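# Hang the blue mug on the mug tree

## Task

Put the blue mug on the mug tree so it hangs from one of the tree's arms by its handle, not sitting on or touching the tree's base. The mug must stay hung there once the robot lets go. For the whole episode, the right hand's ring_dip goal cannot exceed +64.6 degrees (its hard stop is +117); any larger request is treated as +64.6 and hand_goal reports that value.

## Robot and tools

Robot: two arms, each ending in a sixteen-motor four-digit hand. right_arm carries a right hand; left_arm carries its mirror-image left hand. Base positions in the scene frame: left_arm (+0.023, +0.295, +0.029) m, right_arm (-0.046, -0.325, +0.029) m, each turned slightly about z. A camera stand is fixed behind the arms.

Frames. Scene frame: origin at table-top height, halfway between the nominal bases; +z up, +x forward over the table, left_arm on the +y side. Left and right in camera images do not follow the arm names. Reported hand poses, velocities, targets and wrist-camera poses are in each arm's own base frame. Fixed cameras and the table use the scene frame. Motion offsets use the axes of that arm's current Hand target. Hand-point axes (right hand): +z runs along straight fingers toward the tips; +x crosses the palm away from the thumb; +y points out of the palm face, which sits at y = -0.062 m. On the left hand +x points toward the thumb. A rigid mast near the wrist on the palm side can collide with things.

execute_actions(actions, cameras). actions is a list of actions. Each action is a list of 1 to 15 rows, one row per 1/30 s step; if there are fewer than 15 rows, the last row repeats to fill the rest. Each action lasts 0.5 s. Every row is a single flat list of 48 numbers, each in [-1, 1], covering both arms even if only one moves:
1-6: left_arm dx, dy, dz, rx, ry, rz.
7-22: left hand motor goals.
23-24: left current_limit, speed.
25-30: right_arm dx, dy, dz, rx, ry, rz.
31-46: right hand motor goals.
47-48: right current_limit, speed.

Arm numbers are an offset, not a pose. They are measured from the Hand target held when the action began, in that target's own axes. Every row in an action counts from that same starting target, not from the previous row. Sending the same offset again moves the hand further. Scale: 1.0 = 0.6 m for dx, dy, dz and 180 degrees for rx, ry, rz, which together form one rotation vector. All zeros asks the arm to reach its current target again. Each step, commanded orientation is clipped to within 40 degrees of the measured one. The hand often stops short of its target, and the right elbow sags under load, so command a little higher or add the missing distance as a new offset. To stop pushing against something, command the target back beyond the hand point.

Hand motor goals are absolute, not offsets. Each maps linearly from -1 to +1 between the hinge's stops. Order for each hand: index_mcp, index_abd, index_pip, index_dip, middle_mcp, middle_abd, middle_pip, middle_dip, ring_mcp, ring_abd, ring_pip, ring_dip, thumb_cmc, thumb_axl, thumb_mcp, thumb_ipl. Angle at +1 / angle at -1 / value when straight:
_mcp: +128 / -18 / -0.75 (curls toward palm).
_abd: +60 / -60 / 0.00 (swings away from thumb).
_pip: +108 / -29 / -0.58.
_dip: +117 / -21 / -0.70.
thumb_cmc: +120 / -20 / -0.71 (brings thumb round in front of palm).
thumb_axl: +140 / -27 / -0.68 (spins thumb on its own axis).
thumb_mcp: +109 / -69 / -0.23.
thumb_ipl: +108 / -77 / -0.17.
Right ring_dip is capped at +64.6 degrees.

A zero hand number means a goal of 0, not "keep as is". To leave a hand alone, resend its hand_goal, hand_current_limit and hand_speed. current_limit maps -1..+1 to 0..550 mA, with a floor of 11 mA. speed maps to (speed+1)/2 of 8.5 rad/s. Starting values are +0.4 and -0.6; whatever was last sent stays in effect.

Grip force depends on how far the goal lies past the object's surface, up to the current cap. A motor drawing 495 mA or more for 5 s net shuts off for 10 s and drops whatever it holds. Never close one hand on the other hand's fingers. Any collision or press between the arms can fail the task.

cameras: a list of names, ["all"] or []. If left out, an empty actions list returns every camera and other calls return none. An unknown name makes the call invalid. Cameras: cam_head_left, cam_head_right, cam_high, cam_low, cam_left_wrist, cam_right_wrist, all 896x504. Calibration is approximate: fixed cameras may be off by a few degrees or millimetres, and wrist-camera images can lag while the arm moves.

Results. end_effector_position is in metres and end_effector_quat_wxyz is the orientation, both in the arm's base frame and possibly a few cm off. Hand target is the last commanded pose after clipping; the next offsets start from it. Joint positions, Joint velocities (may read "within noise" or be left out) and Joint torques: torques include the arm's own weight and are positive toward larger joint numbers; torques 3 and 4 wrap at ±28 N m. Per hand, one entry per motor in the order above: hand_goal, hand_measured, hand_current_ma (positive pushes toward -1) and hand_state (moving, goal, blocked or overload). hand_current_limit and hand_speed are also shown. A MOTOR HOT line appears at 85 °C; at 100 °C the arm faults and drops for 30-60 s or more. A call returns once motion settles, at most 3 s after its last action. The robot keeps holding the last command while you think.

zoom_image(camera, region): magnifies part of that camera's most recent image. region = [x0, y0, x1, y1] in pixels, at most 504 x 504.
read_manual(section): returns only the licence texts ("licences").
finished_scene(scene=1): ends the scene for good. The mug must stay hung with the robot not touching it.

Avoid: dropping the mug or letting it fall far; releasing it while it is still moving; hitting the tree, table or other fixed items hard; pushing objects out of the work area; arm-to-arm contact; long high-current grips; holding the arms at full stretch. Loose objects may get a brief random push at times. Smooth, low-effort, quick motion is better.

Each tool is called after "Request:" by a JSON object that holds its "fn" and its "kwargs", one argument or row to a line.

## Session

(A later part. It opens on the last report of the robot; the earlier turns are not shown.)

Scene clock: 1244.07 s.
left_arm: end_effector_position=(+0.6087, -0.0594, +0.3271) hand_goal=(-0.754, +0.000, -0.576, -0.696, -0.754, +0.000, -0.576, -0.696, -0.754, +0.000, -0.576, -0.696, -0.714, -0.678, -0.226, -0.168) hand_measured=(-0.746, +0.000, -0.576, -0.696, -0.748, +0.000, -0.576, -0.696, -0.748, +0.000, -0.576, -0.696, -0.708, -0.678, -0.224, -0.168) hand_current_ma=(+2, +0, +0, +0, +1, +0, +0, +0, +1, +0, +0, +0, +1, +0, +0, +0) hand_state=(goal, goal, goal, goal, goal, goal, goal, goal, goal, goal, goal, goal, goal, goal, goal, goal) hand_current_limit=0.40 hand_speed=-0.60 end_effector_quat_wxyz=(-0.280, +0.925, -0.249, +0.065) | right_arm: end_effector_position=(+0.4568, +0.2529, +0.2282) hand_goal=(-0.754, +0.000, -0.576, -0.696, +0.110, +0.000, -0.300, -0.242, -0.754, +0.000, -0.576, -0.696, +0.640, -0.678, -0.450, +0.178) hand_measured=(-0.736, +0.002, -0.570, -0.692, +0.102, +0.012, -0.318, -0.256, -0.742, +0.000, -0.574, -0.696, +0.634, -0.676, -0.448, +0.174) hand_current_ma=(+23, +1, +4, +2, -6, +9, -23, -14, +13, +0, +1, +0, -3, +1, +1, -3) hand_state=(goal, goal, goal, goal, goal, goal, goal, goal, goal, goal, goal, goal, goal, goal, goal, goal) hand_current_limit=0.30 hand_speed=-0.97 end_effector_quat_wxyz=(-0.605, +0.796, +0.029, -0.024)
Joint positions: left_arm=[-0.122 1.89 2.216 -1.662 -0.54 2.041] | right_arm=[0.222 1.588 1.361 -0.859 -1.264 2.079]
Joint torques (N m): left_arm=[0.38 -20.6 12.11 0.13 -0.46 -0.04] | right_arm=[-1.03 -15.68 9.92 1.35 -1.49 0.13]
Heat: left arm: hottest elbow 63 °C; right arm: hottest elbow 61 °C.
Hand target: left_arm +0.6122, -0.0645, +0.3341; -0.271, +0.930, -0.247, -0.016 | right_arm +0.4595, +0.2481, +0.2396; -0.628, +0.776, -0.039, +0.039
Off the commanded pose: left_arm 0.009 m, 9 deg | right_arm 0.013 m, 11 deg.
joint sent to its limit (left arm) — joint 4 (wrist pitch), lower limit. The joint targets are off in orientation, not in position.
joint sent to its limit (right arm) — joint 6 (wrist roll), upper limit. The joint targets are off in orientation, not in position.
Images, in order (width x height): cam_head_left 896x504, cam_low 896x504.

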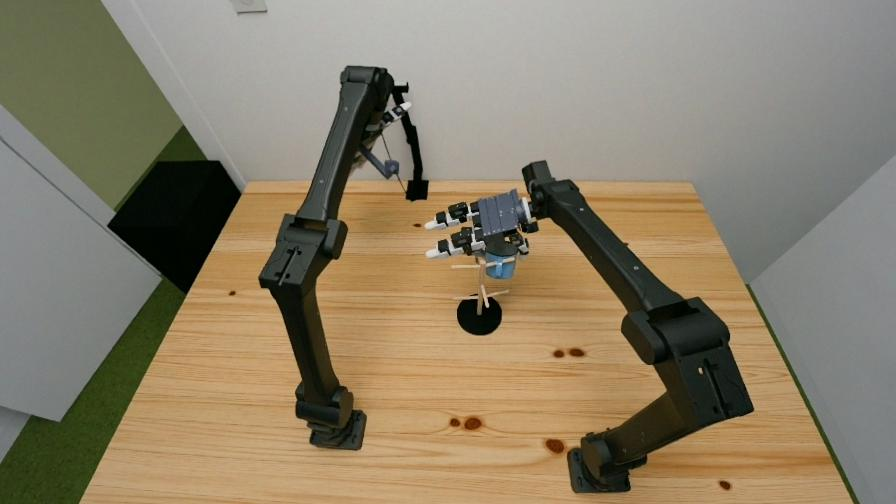

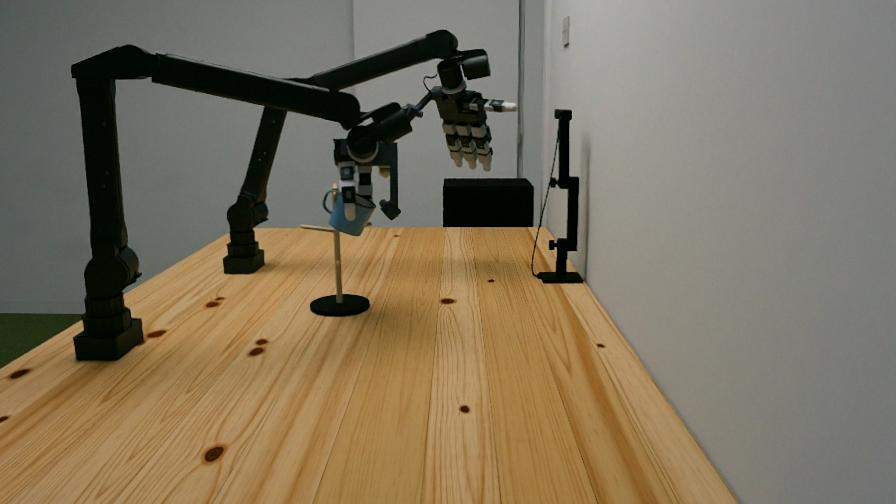

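Request:
{"fn": "execute_actions", "kwargs": {
  "actions": [
    [[0,0,0,0,0,0,-0.754,0,-0.576,-0.696,-0.754,0,-0.576,-0.696,-0.754,0,-0.576,-0.696,-0.714,-0.678,-0.226,-0.168,0.4,-0.6,0,0,0,0,0,0,-0.754,0,-0.576,-0.696,0.08,0,-0.31,-0.25,-0.754,0,-0.576,-0.696,0.64,-0.678,-0.48,0.178,0.3,-0.96]],
    [[0,0,0,0,0,0,-0.754,0,-0.576,-0.696,-0.754,0,-0.576,-0.696,-0.754,0,-0.576,-0.696,-0.714,-0.678,-0.226,-0.168,0.4,-0.6,0,0,0,0,0,0,-0.754,0,-0.576,-0.696,0.05,0,-0.32,-0.26,-0.754,0,-0.576,-0.696,0.64,-0.678,-0.51,0.178,0.3,-0.96]],
    [[0,0,0,0,0,0,-0.754,0,-0.576,-0.696,-0.754,0,-0.576,-0.696,-0.754,0,-0.576,-0.696,-0.714,-0.678,-0.226,-0.168,0.4,-0.6,0,0,0,0,0,0,-0.754,0,-0.576,-0.696,0.02,0,-0.32,-0.26,-0.754,0,-0.576,-0.696,0.64,-0.678,-0.54,0.178,0.3,-0.95]]
  ],
  "cameras": ["cam_low", "cam_head_left"]
}}

Request:
{"fn": "zoom_image", "kwargs": {
  "camera": "cam_low",
  "region": [300, 140, 400, 240]
}}

Request:
{"fn": "zoom_image", "kwargs": {
  "camera": "cam_head_left",
  "region": [440, 190, 560, 290]
}}

Scene clock: 1251.33 s.
left_arm: end_effector_position=(+0.6087, -0.0594, +0.3271) hand_goal=(-0.754, +0.000, -0.576, -0.696, -0.754, +0.000, -0.576, -0.696, -0.754, +0.000, -0.576, -0.696, -0.714, -0.678, -0.226, -0.168) hand_measured=(-0.746, +0.000, -0.576, -0.696, -0.748, +0.000, -0.576, -0.696, -0.748, +0.000, -0.576, -0.696, -0.708, -0.678, -0.224, -0.168) hand_current_ma=(+2, +0, +0, +0, +1, +0, +0, +0, +1, +0, +0, +0, +1, +0, +0, +0) hand_state=(goal, goal, goal, goal, goal, goal, goal, goal, goal, goal, goal, goal, goal, goal, goal, goal) hand_current_limit=0.40 hand_speed=-0.60 end_effector_quat_wxyz=(-0.280, +0.925, -0.249, +0.065) | right_arm: end_effector_position=(+0.4561, +0.2529, +0.2308) hand_goal=(-0.754, +0.000, -0.576, -0.696, +0.020, +0.000, -0.320, -0.260, -0.754, +0.000, -0.576, -0.696, +0.640, -0.678, -0.540, +0.178) hand_measured=(-0.736, +0.002, -0.570, -0.692, +0.030, +0.002, -0.318, -0.258, -0.742, +0.000, -0.574, -0.696, +0.638, -0.676, -0.534, +0.176) hand_current_ma=(+23, +1, +4, +2, +9, +1, +1, +1, +13, +0, +1, +0, -1, +1, +6, -1) hand_state=(goal, goal, goal, goal, goal, goal, goal, goal, goal, goal, goal, goal, goal, goal, goal, goal) hand_current_limit=0.30 hand_speed=-0.95 end_effector_quat_wxyz=(-0.606, +0.795, +0.030, -0.022)
Joint positions: left_arm=[-0.122 1.89 2.216 -1.662 -0.54 2.041] | right_arm=[0.222 1.583 1.361 -0.859 -1.265 2.079]
Joint torques (N m): left_arm=[0.38 -20.6 12.1 0.16 -0.46 -0.04] | right_arm=[-1.08 -15.27 10.02 1.1 -1.35 0.15]
Heat: left arm: hottest elbow 63 °C; right arm: hottest elbow 60 °C.
Hand target: left_arm +0.6122, -0.0645, +0.3341; -0.271, +0.930, -0.247, -0.016 | right_arm +0.4595, +0.2481, +0.2396; -0.628, +0.776, -0.039, +0.039
Off the commanded pose: left_arm 0.009 m, 9 deg | right_arm 0.011 m, 11 deg.
joint sent to its limit (left arm) — joint 4 (wrist pitch), lower limit. The joint targets are off in orientation, not in position.
joint sent to its limit (right arm) — joint 6 (wrist roll), upper limit. The joint targets are off in orientation, not in position.
Images, in order (width x height): cam_head_left 896x504, cam_low 896x504.

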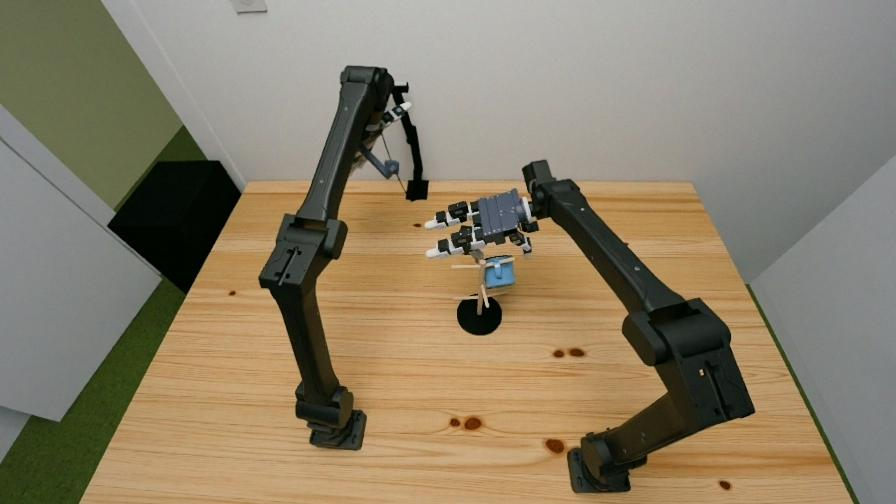

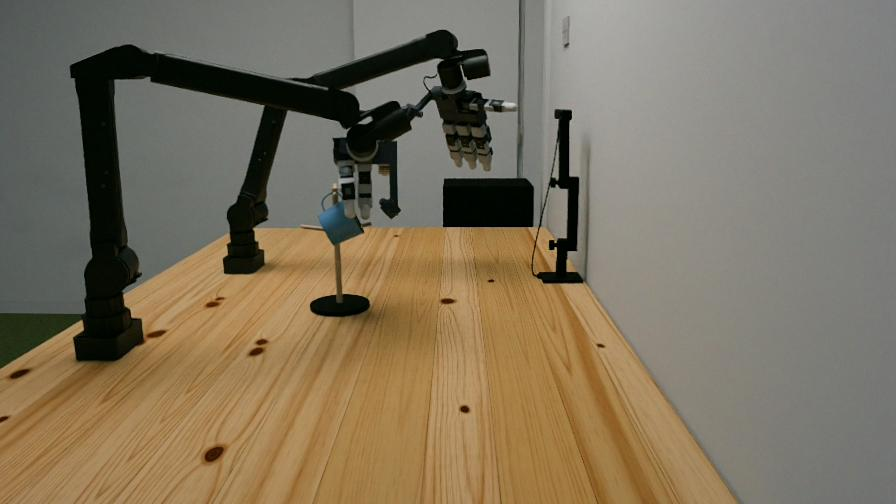

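Scaled by 5.040 from the camera's 896x504 image, which has a finer 1280x720 frame.

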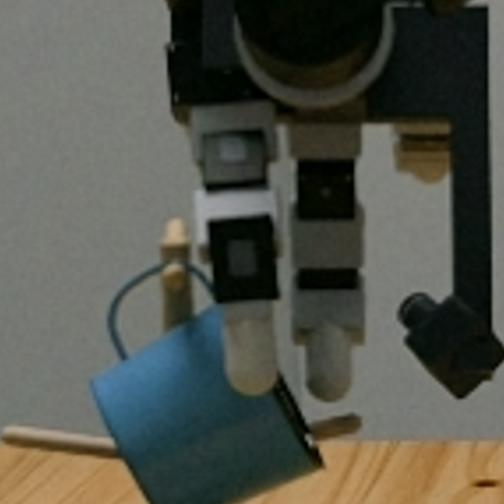

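Scaled by 4.200 from the camera's 896x504 image, which has a finer 1280x720 frame.

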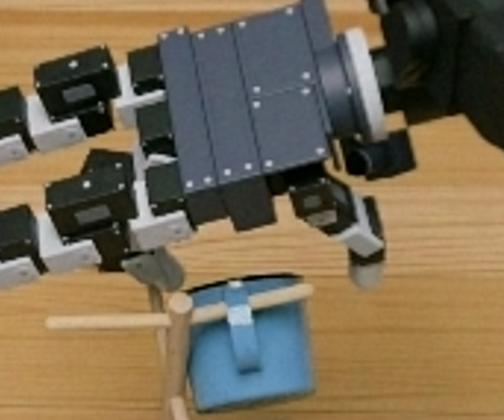

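Request:
{"fn": "execute_actions", "kwargs": {
  "actions": [
    [[0,0,0,0,0,0,-0.754,0,-0.576,-0.696,-0.754,0,-0.576,-0.696,-0.754,0,-0.576,-0.696,-0.714,-0.678,-0.226,-0.168,0.4,-0.6,0,0,0,0,0,0,-0.754,0,-0.576,-0.696,-0.05,0,-0.32,-0.26,-0.754,0,-0.576,-0.696,0.64,-0.678,-0.64,0.178,0.3,-0.9]],
    [[0,0,0,0,0,0,-0.754,0,-0.576,-0.696,-0.754,0,-0.576,-0.696,-0.754,0,-0.576,-0.696,-0.714,-0.678,-0.226,-0.168,0.4,-0.6,0.0232,-0.0623,-0.0137,0,0,0,-0.754,0,-0.576,-0.696,-0.05,0,-0.32,-0.26,-0.754,0,-0.576,-0.696,0.64,-0.678,-0.64,0.178,0.3,-0.9]],
    [[0,0,0,0,0,0,-0.754,0,-0.576,-0.696,-0.754,0,-0.576,-0.696,-0.754,0,-0.576,-0.696,-0.714,-0.678,-0.226,-0.168,0.4,-0.6,0.0232,-0.0923,-0.02,0,0,0,-0.754,0,-0.576,-0.696,-0.05,0,-0.32,-0.26,-0.754,0,-0.576,-0.696,0.64,-0.678,-0.64,0.178,0.3,-0.9]],
    [[0,0,0,0,0,0,-0.754,0,-0.576,-0.696,-0.754,0,-0.576,-0.696,-0.754,0,-0.576,-0.696,-0.714,-0.678,-0.226,-0.168,0.4,-0.6,0.0332,-0.0923,-0.08,0,0,0,-0.754,0,-0.576,-0.696,-0.05,0,-0.32,-0.26,-0.754,0,-0.576,-0.696,0.64,-0.678,-0.64,0.178,0.3,-0.9]]
  ],
  "cameras": ["cam_low", "cam_head_left", "cam_head_right", "cam_high"]
}}

Request:
{"fn": "zoom_image", "kwargs": {
  "camera": "cam_low",
  "region": [290, 150, 400, 320]
}}

Request:
{"fn": "zoom_image", "kwargs": {
  "camera": "cam_head_right",
  "region": [430, 210, 570, 340]
}}

Scene clock: 1262.67 s.
left_arm: end_effector_position=(+0.6087, -0.0594, +0.3271) hand_goal=(-0.754, +0.000, -0.576, -0.696, -0.754, +0.000, -0.576, -0.696, -0.754, +0.000, -0.576, -0.696, -0.714, -0.678, -0.226, -0.168) hand_measured=(-0.746, +0.000, -0.576, -0.696, -0.748, +0.000, -0.576, -0.696, -0.748, +0.000, -0.576, -0.696, -0.708, -0.678, -0.224, -0.168) hand_current_ma=(+2, +0, +0, +0, +1, +0, +0, +0, +1, +0, +0, +0, +1, +0, +0, +0) hand_state=(goal, goal, goal, goal, goal, goal, goal, goal, goal, goal, goal, goal, goal, goal, goal, goal) hand_current_limit=0.40 hand_speed=-0.60 end_effector_quat_wxyz=(-0.280, +0.925, -0.249, +0.065) | right_arm: end_effector_position=(+0.4955, +0.2037, +0.3808) hand_goal=(-0.754, +0.000, -0.576, -0.696, -0.050, +0.000, -0.320, -0.260, -0.754, +0.000, -0.576, -0.696, +0.640, -0.678, -0.640, +0.178) hand_measured=(-0.736, +0.002, -0.570, -0.692, -0.040, +0.002, -0.318, -0.258, -0.742, +0.000, -0.574, -0.696, +0.638, -0.676, -0.634, +0.176) hand_current_ma=(+23, +1, +4, +2, +10, +1, +1, +1, +13, +0, +1, +0, -1, +1, +6, -1) hand_state=(goal, goal, goal, goal, goal, goal, goal, goal, goal, goal, goal, goal, goal, goal, goal, goal) hand_current_limit=0.30 hand_speed=-0.90 end_effector_quat_wxyz=(-0.616, +0.787, -0.012, +0.005)
Joint positions: left_arm=[-0.122 1.89 2.216 -1.662 -0.54 2.041] | right_arm=[0.107 1.617 1.787 -1.256 -1.296 2.079]
Joint torques (N m): left_arm=[0.44 -20.6 12.1 0.14 -0.45 -0.04] | right_arm=[-0.09 -14.74 14.71 0.38 -1.28 0.07]
Heat: left arm: hottest elbow 63 °C; right arm: hottest elbow 59 °C.
Hand target: left_arm +0.6122, -0.0645, +0.3341; -0.271, +0.930, -0.247, -0.016 | right_arm +0.5012, +0.2071, +0.3991; -0.628, +0.776, -0.039, +0.039
Off the commanded pose: left_arm 0.009 m, 9 deg | right_arm 0.020 m, 5 deg.
joint sent to its limit (left arm) — joint 4 (wrist pitch), lower limit. The joint targets are off in orientation, not in position.
joint sent to its limit (right arm) — joint 6 (wrist roll), upper limit. The joint targets are off in orientation, not in position.
Images, in order (width x height): cam_head_left 896x504, cam_head_right 896x504, cam_high 896x504, cam_low 896x504.

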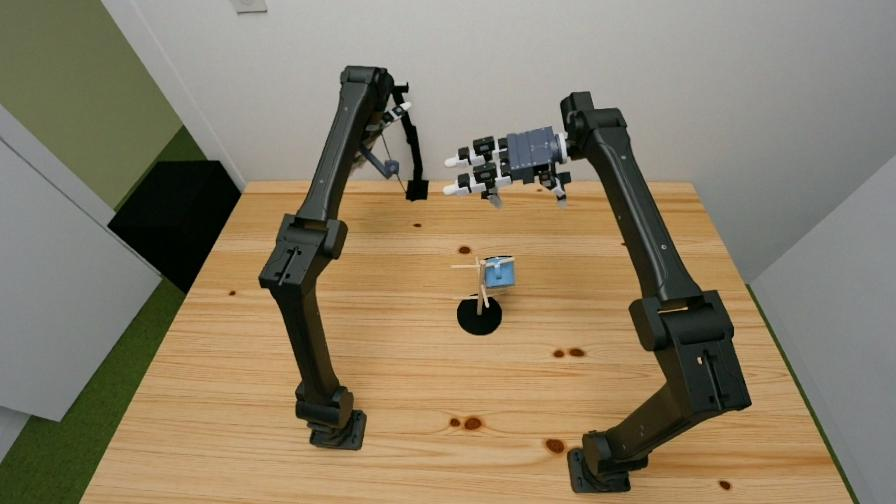

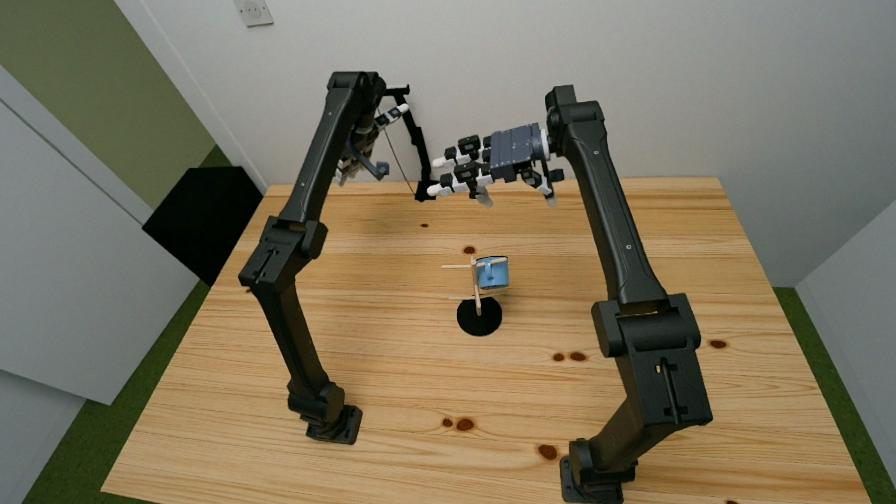

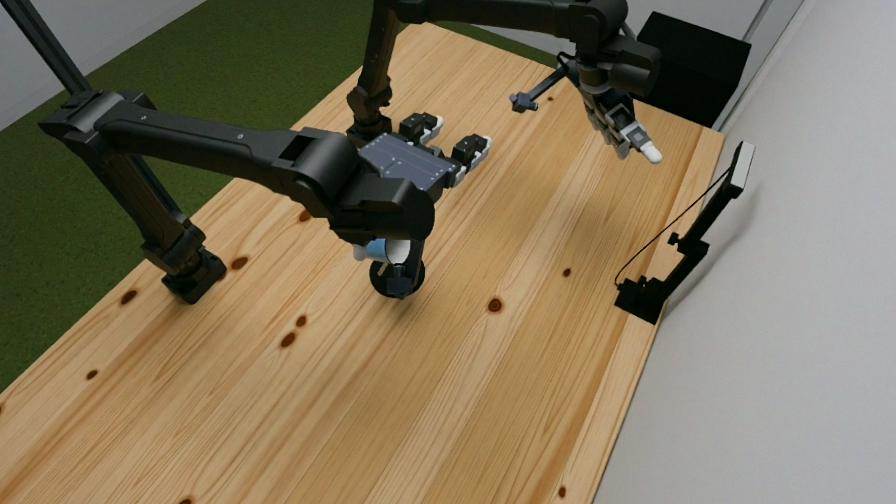

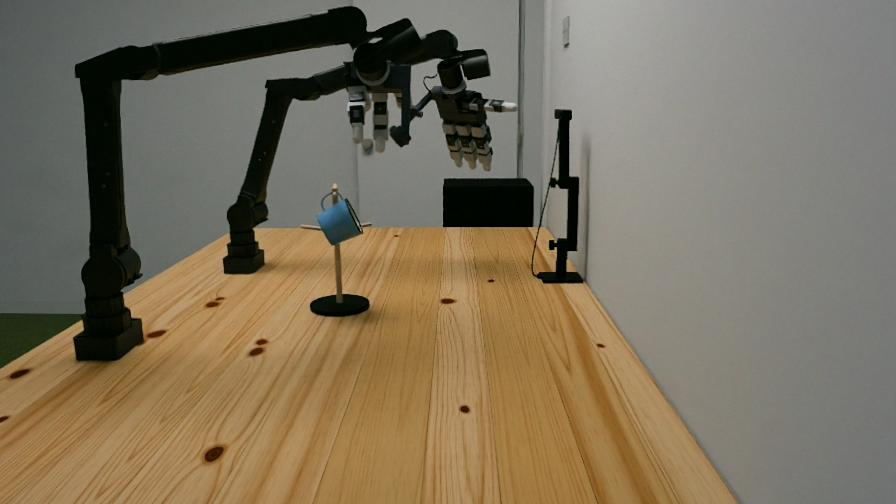

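Scaled by 2.965 from the camera's 896x504 image, which has a finer 1280x720 frame.

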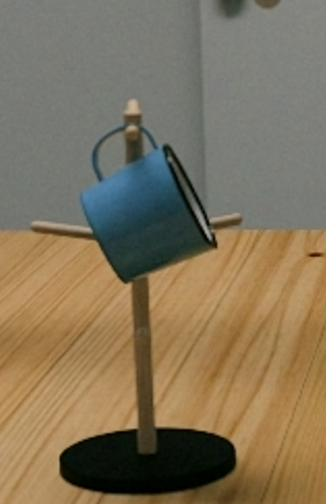

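Scaled by 3.600 from the camera's 896x504 image, which has a finer 1280x720 frame.

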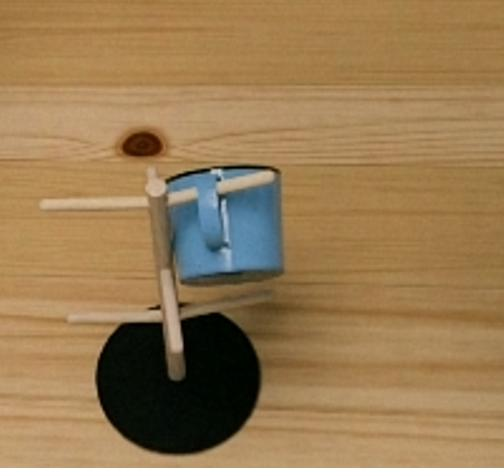

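Request:
{"fn": "finished_scene", "kwargs": {

}}

The scene is finished: the task was done.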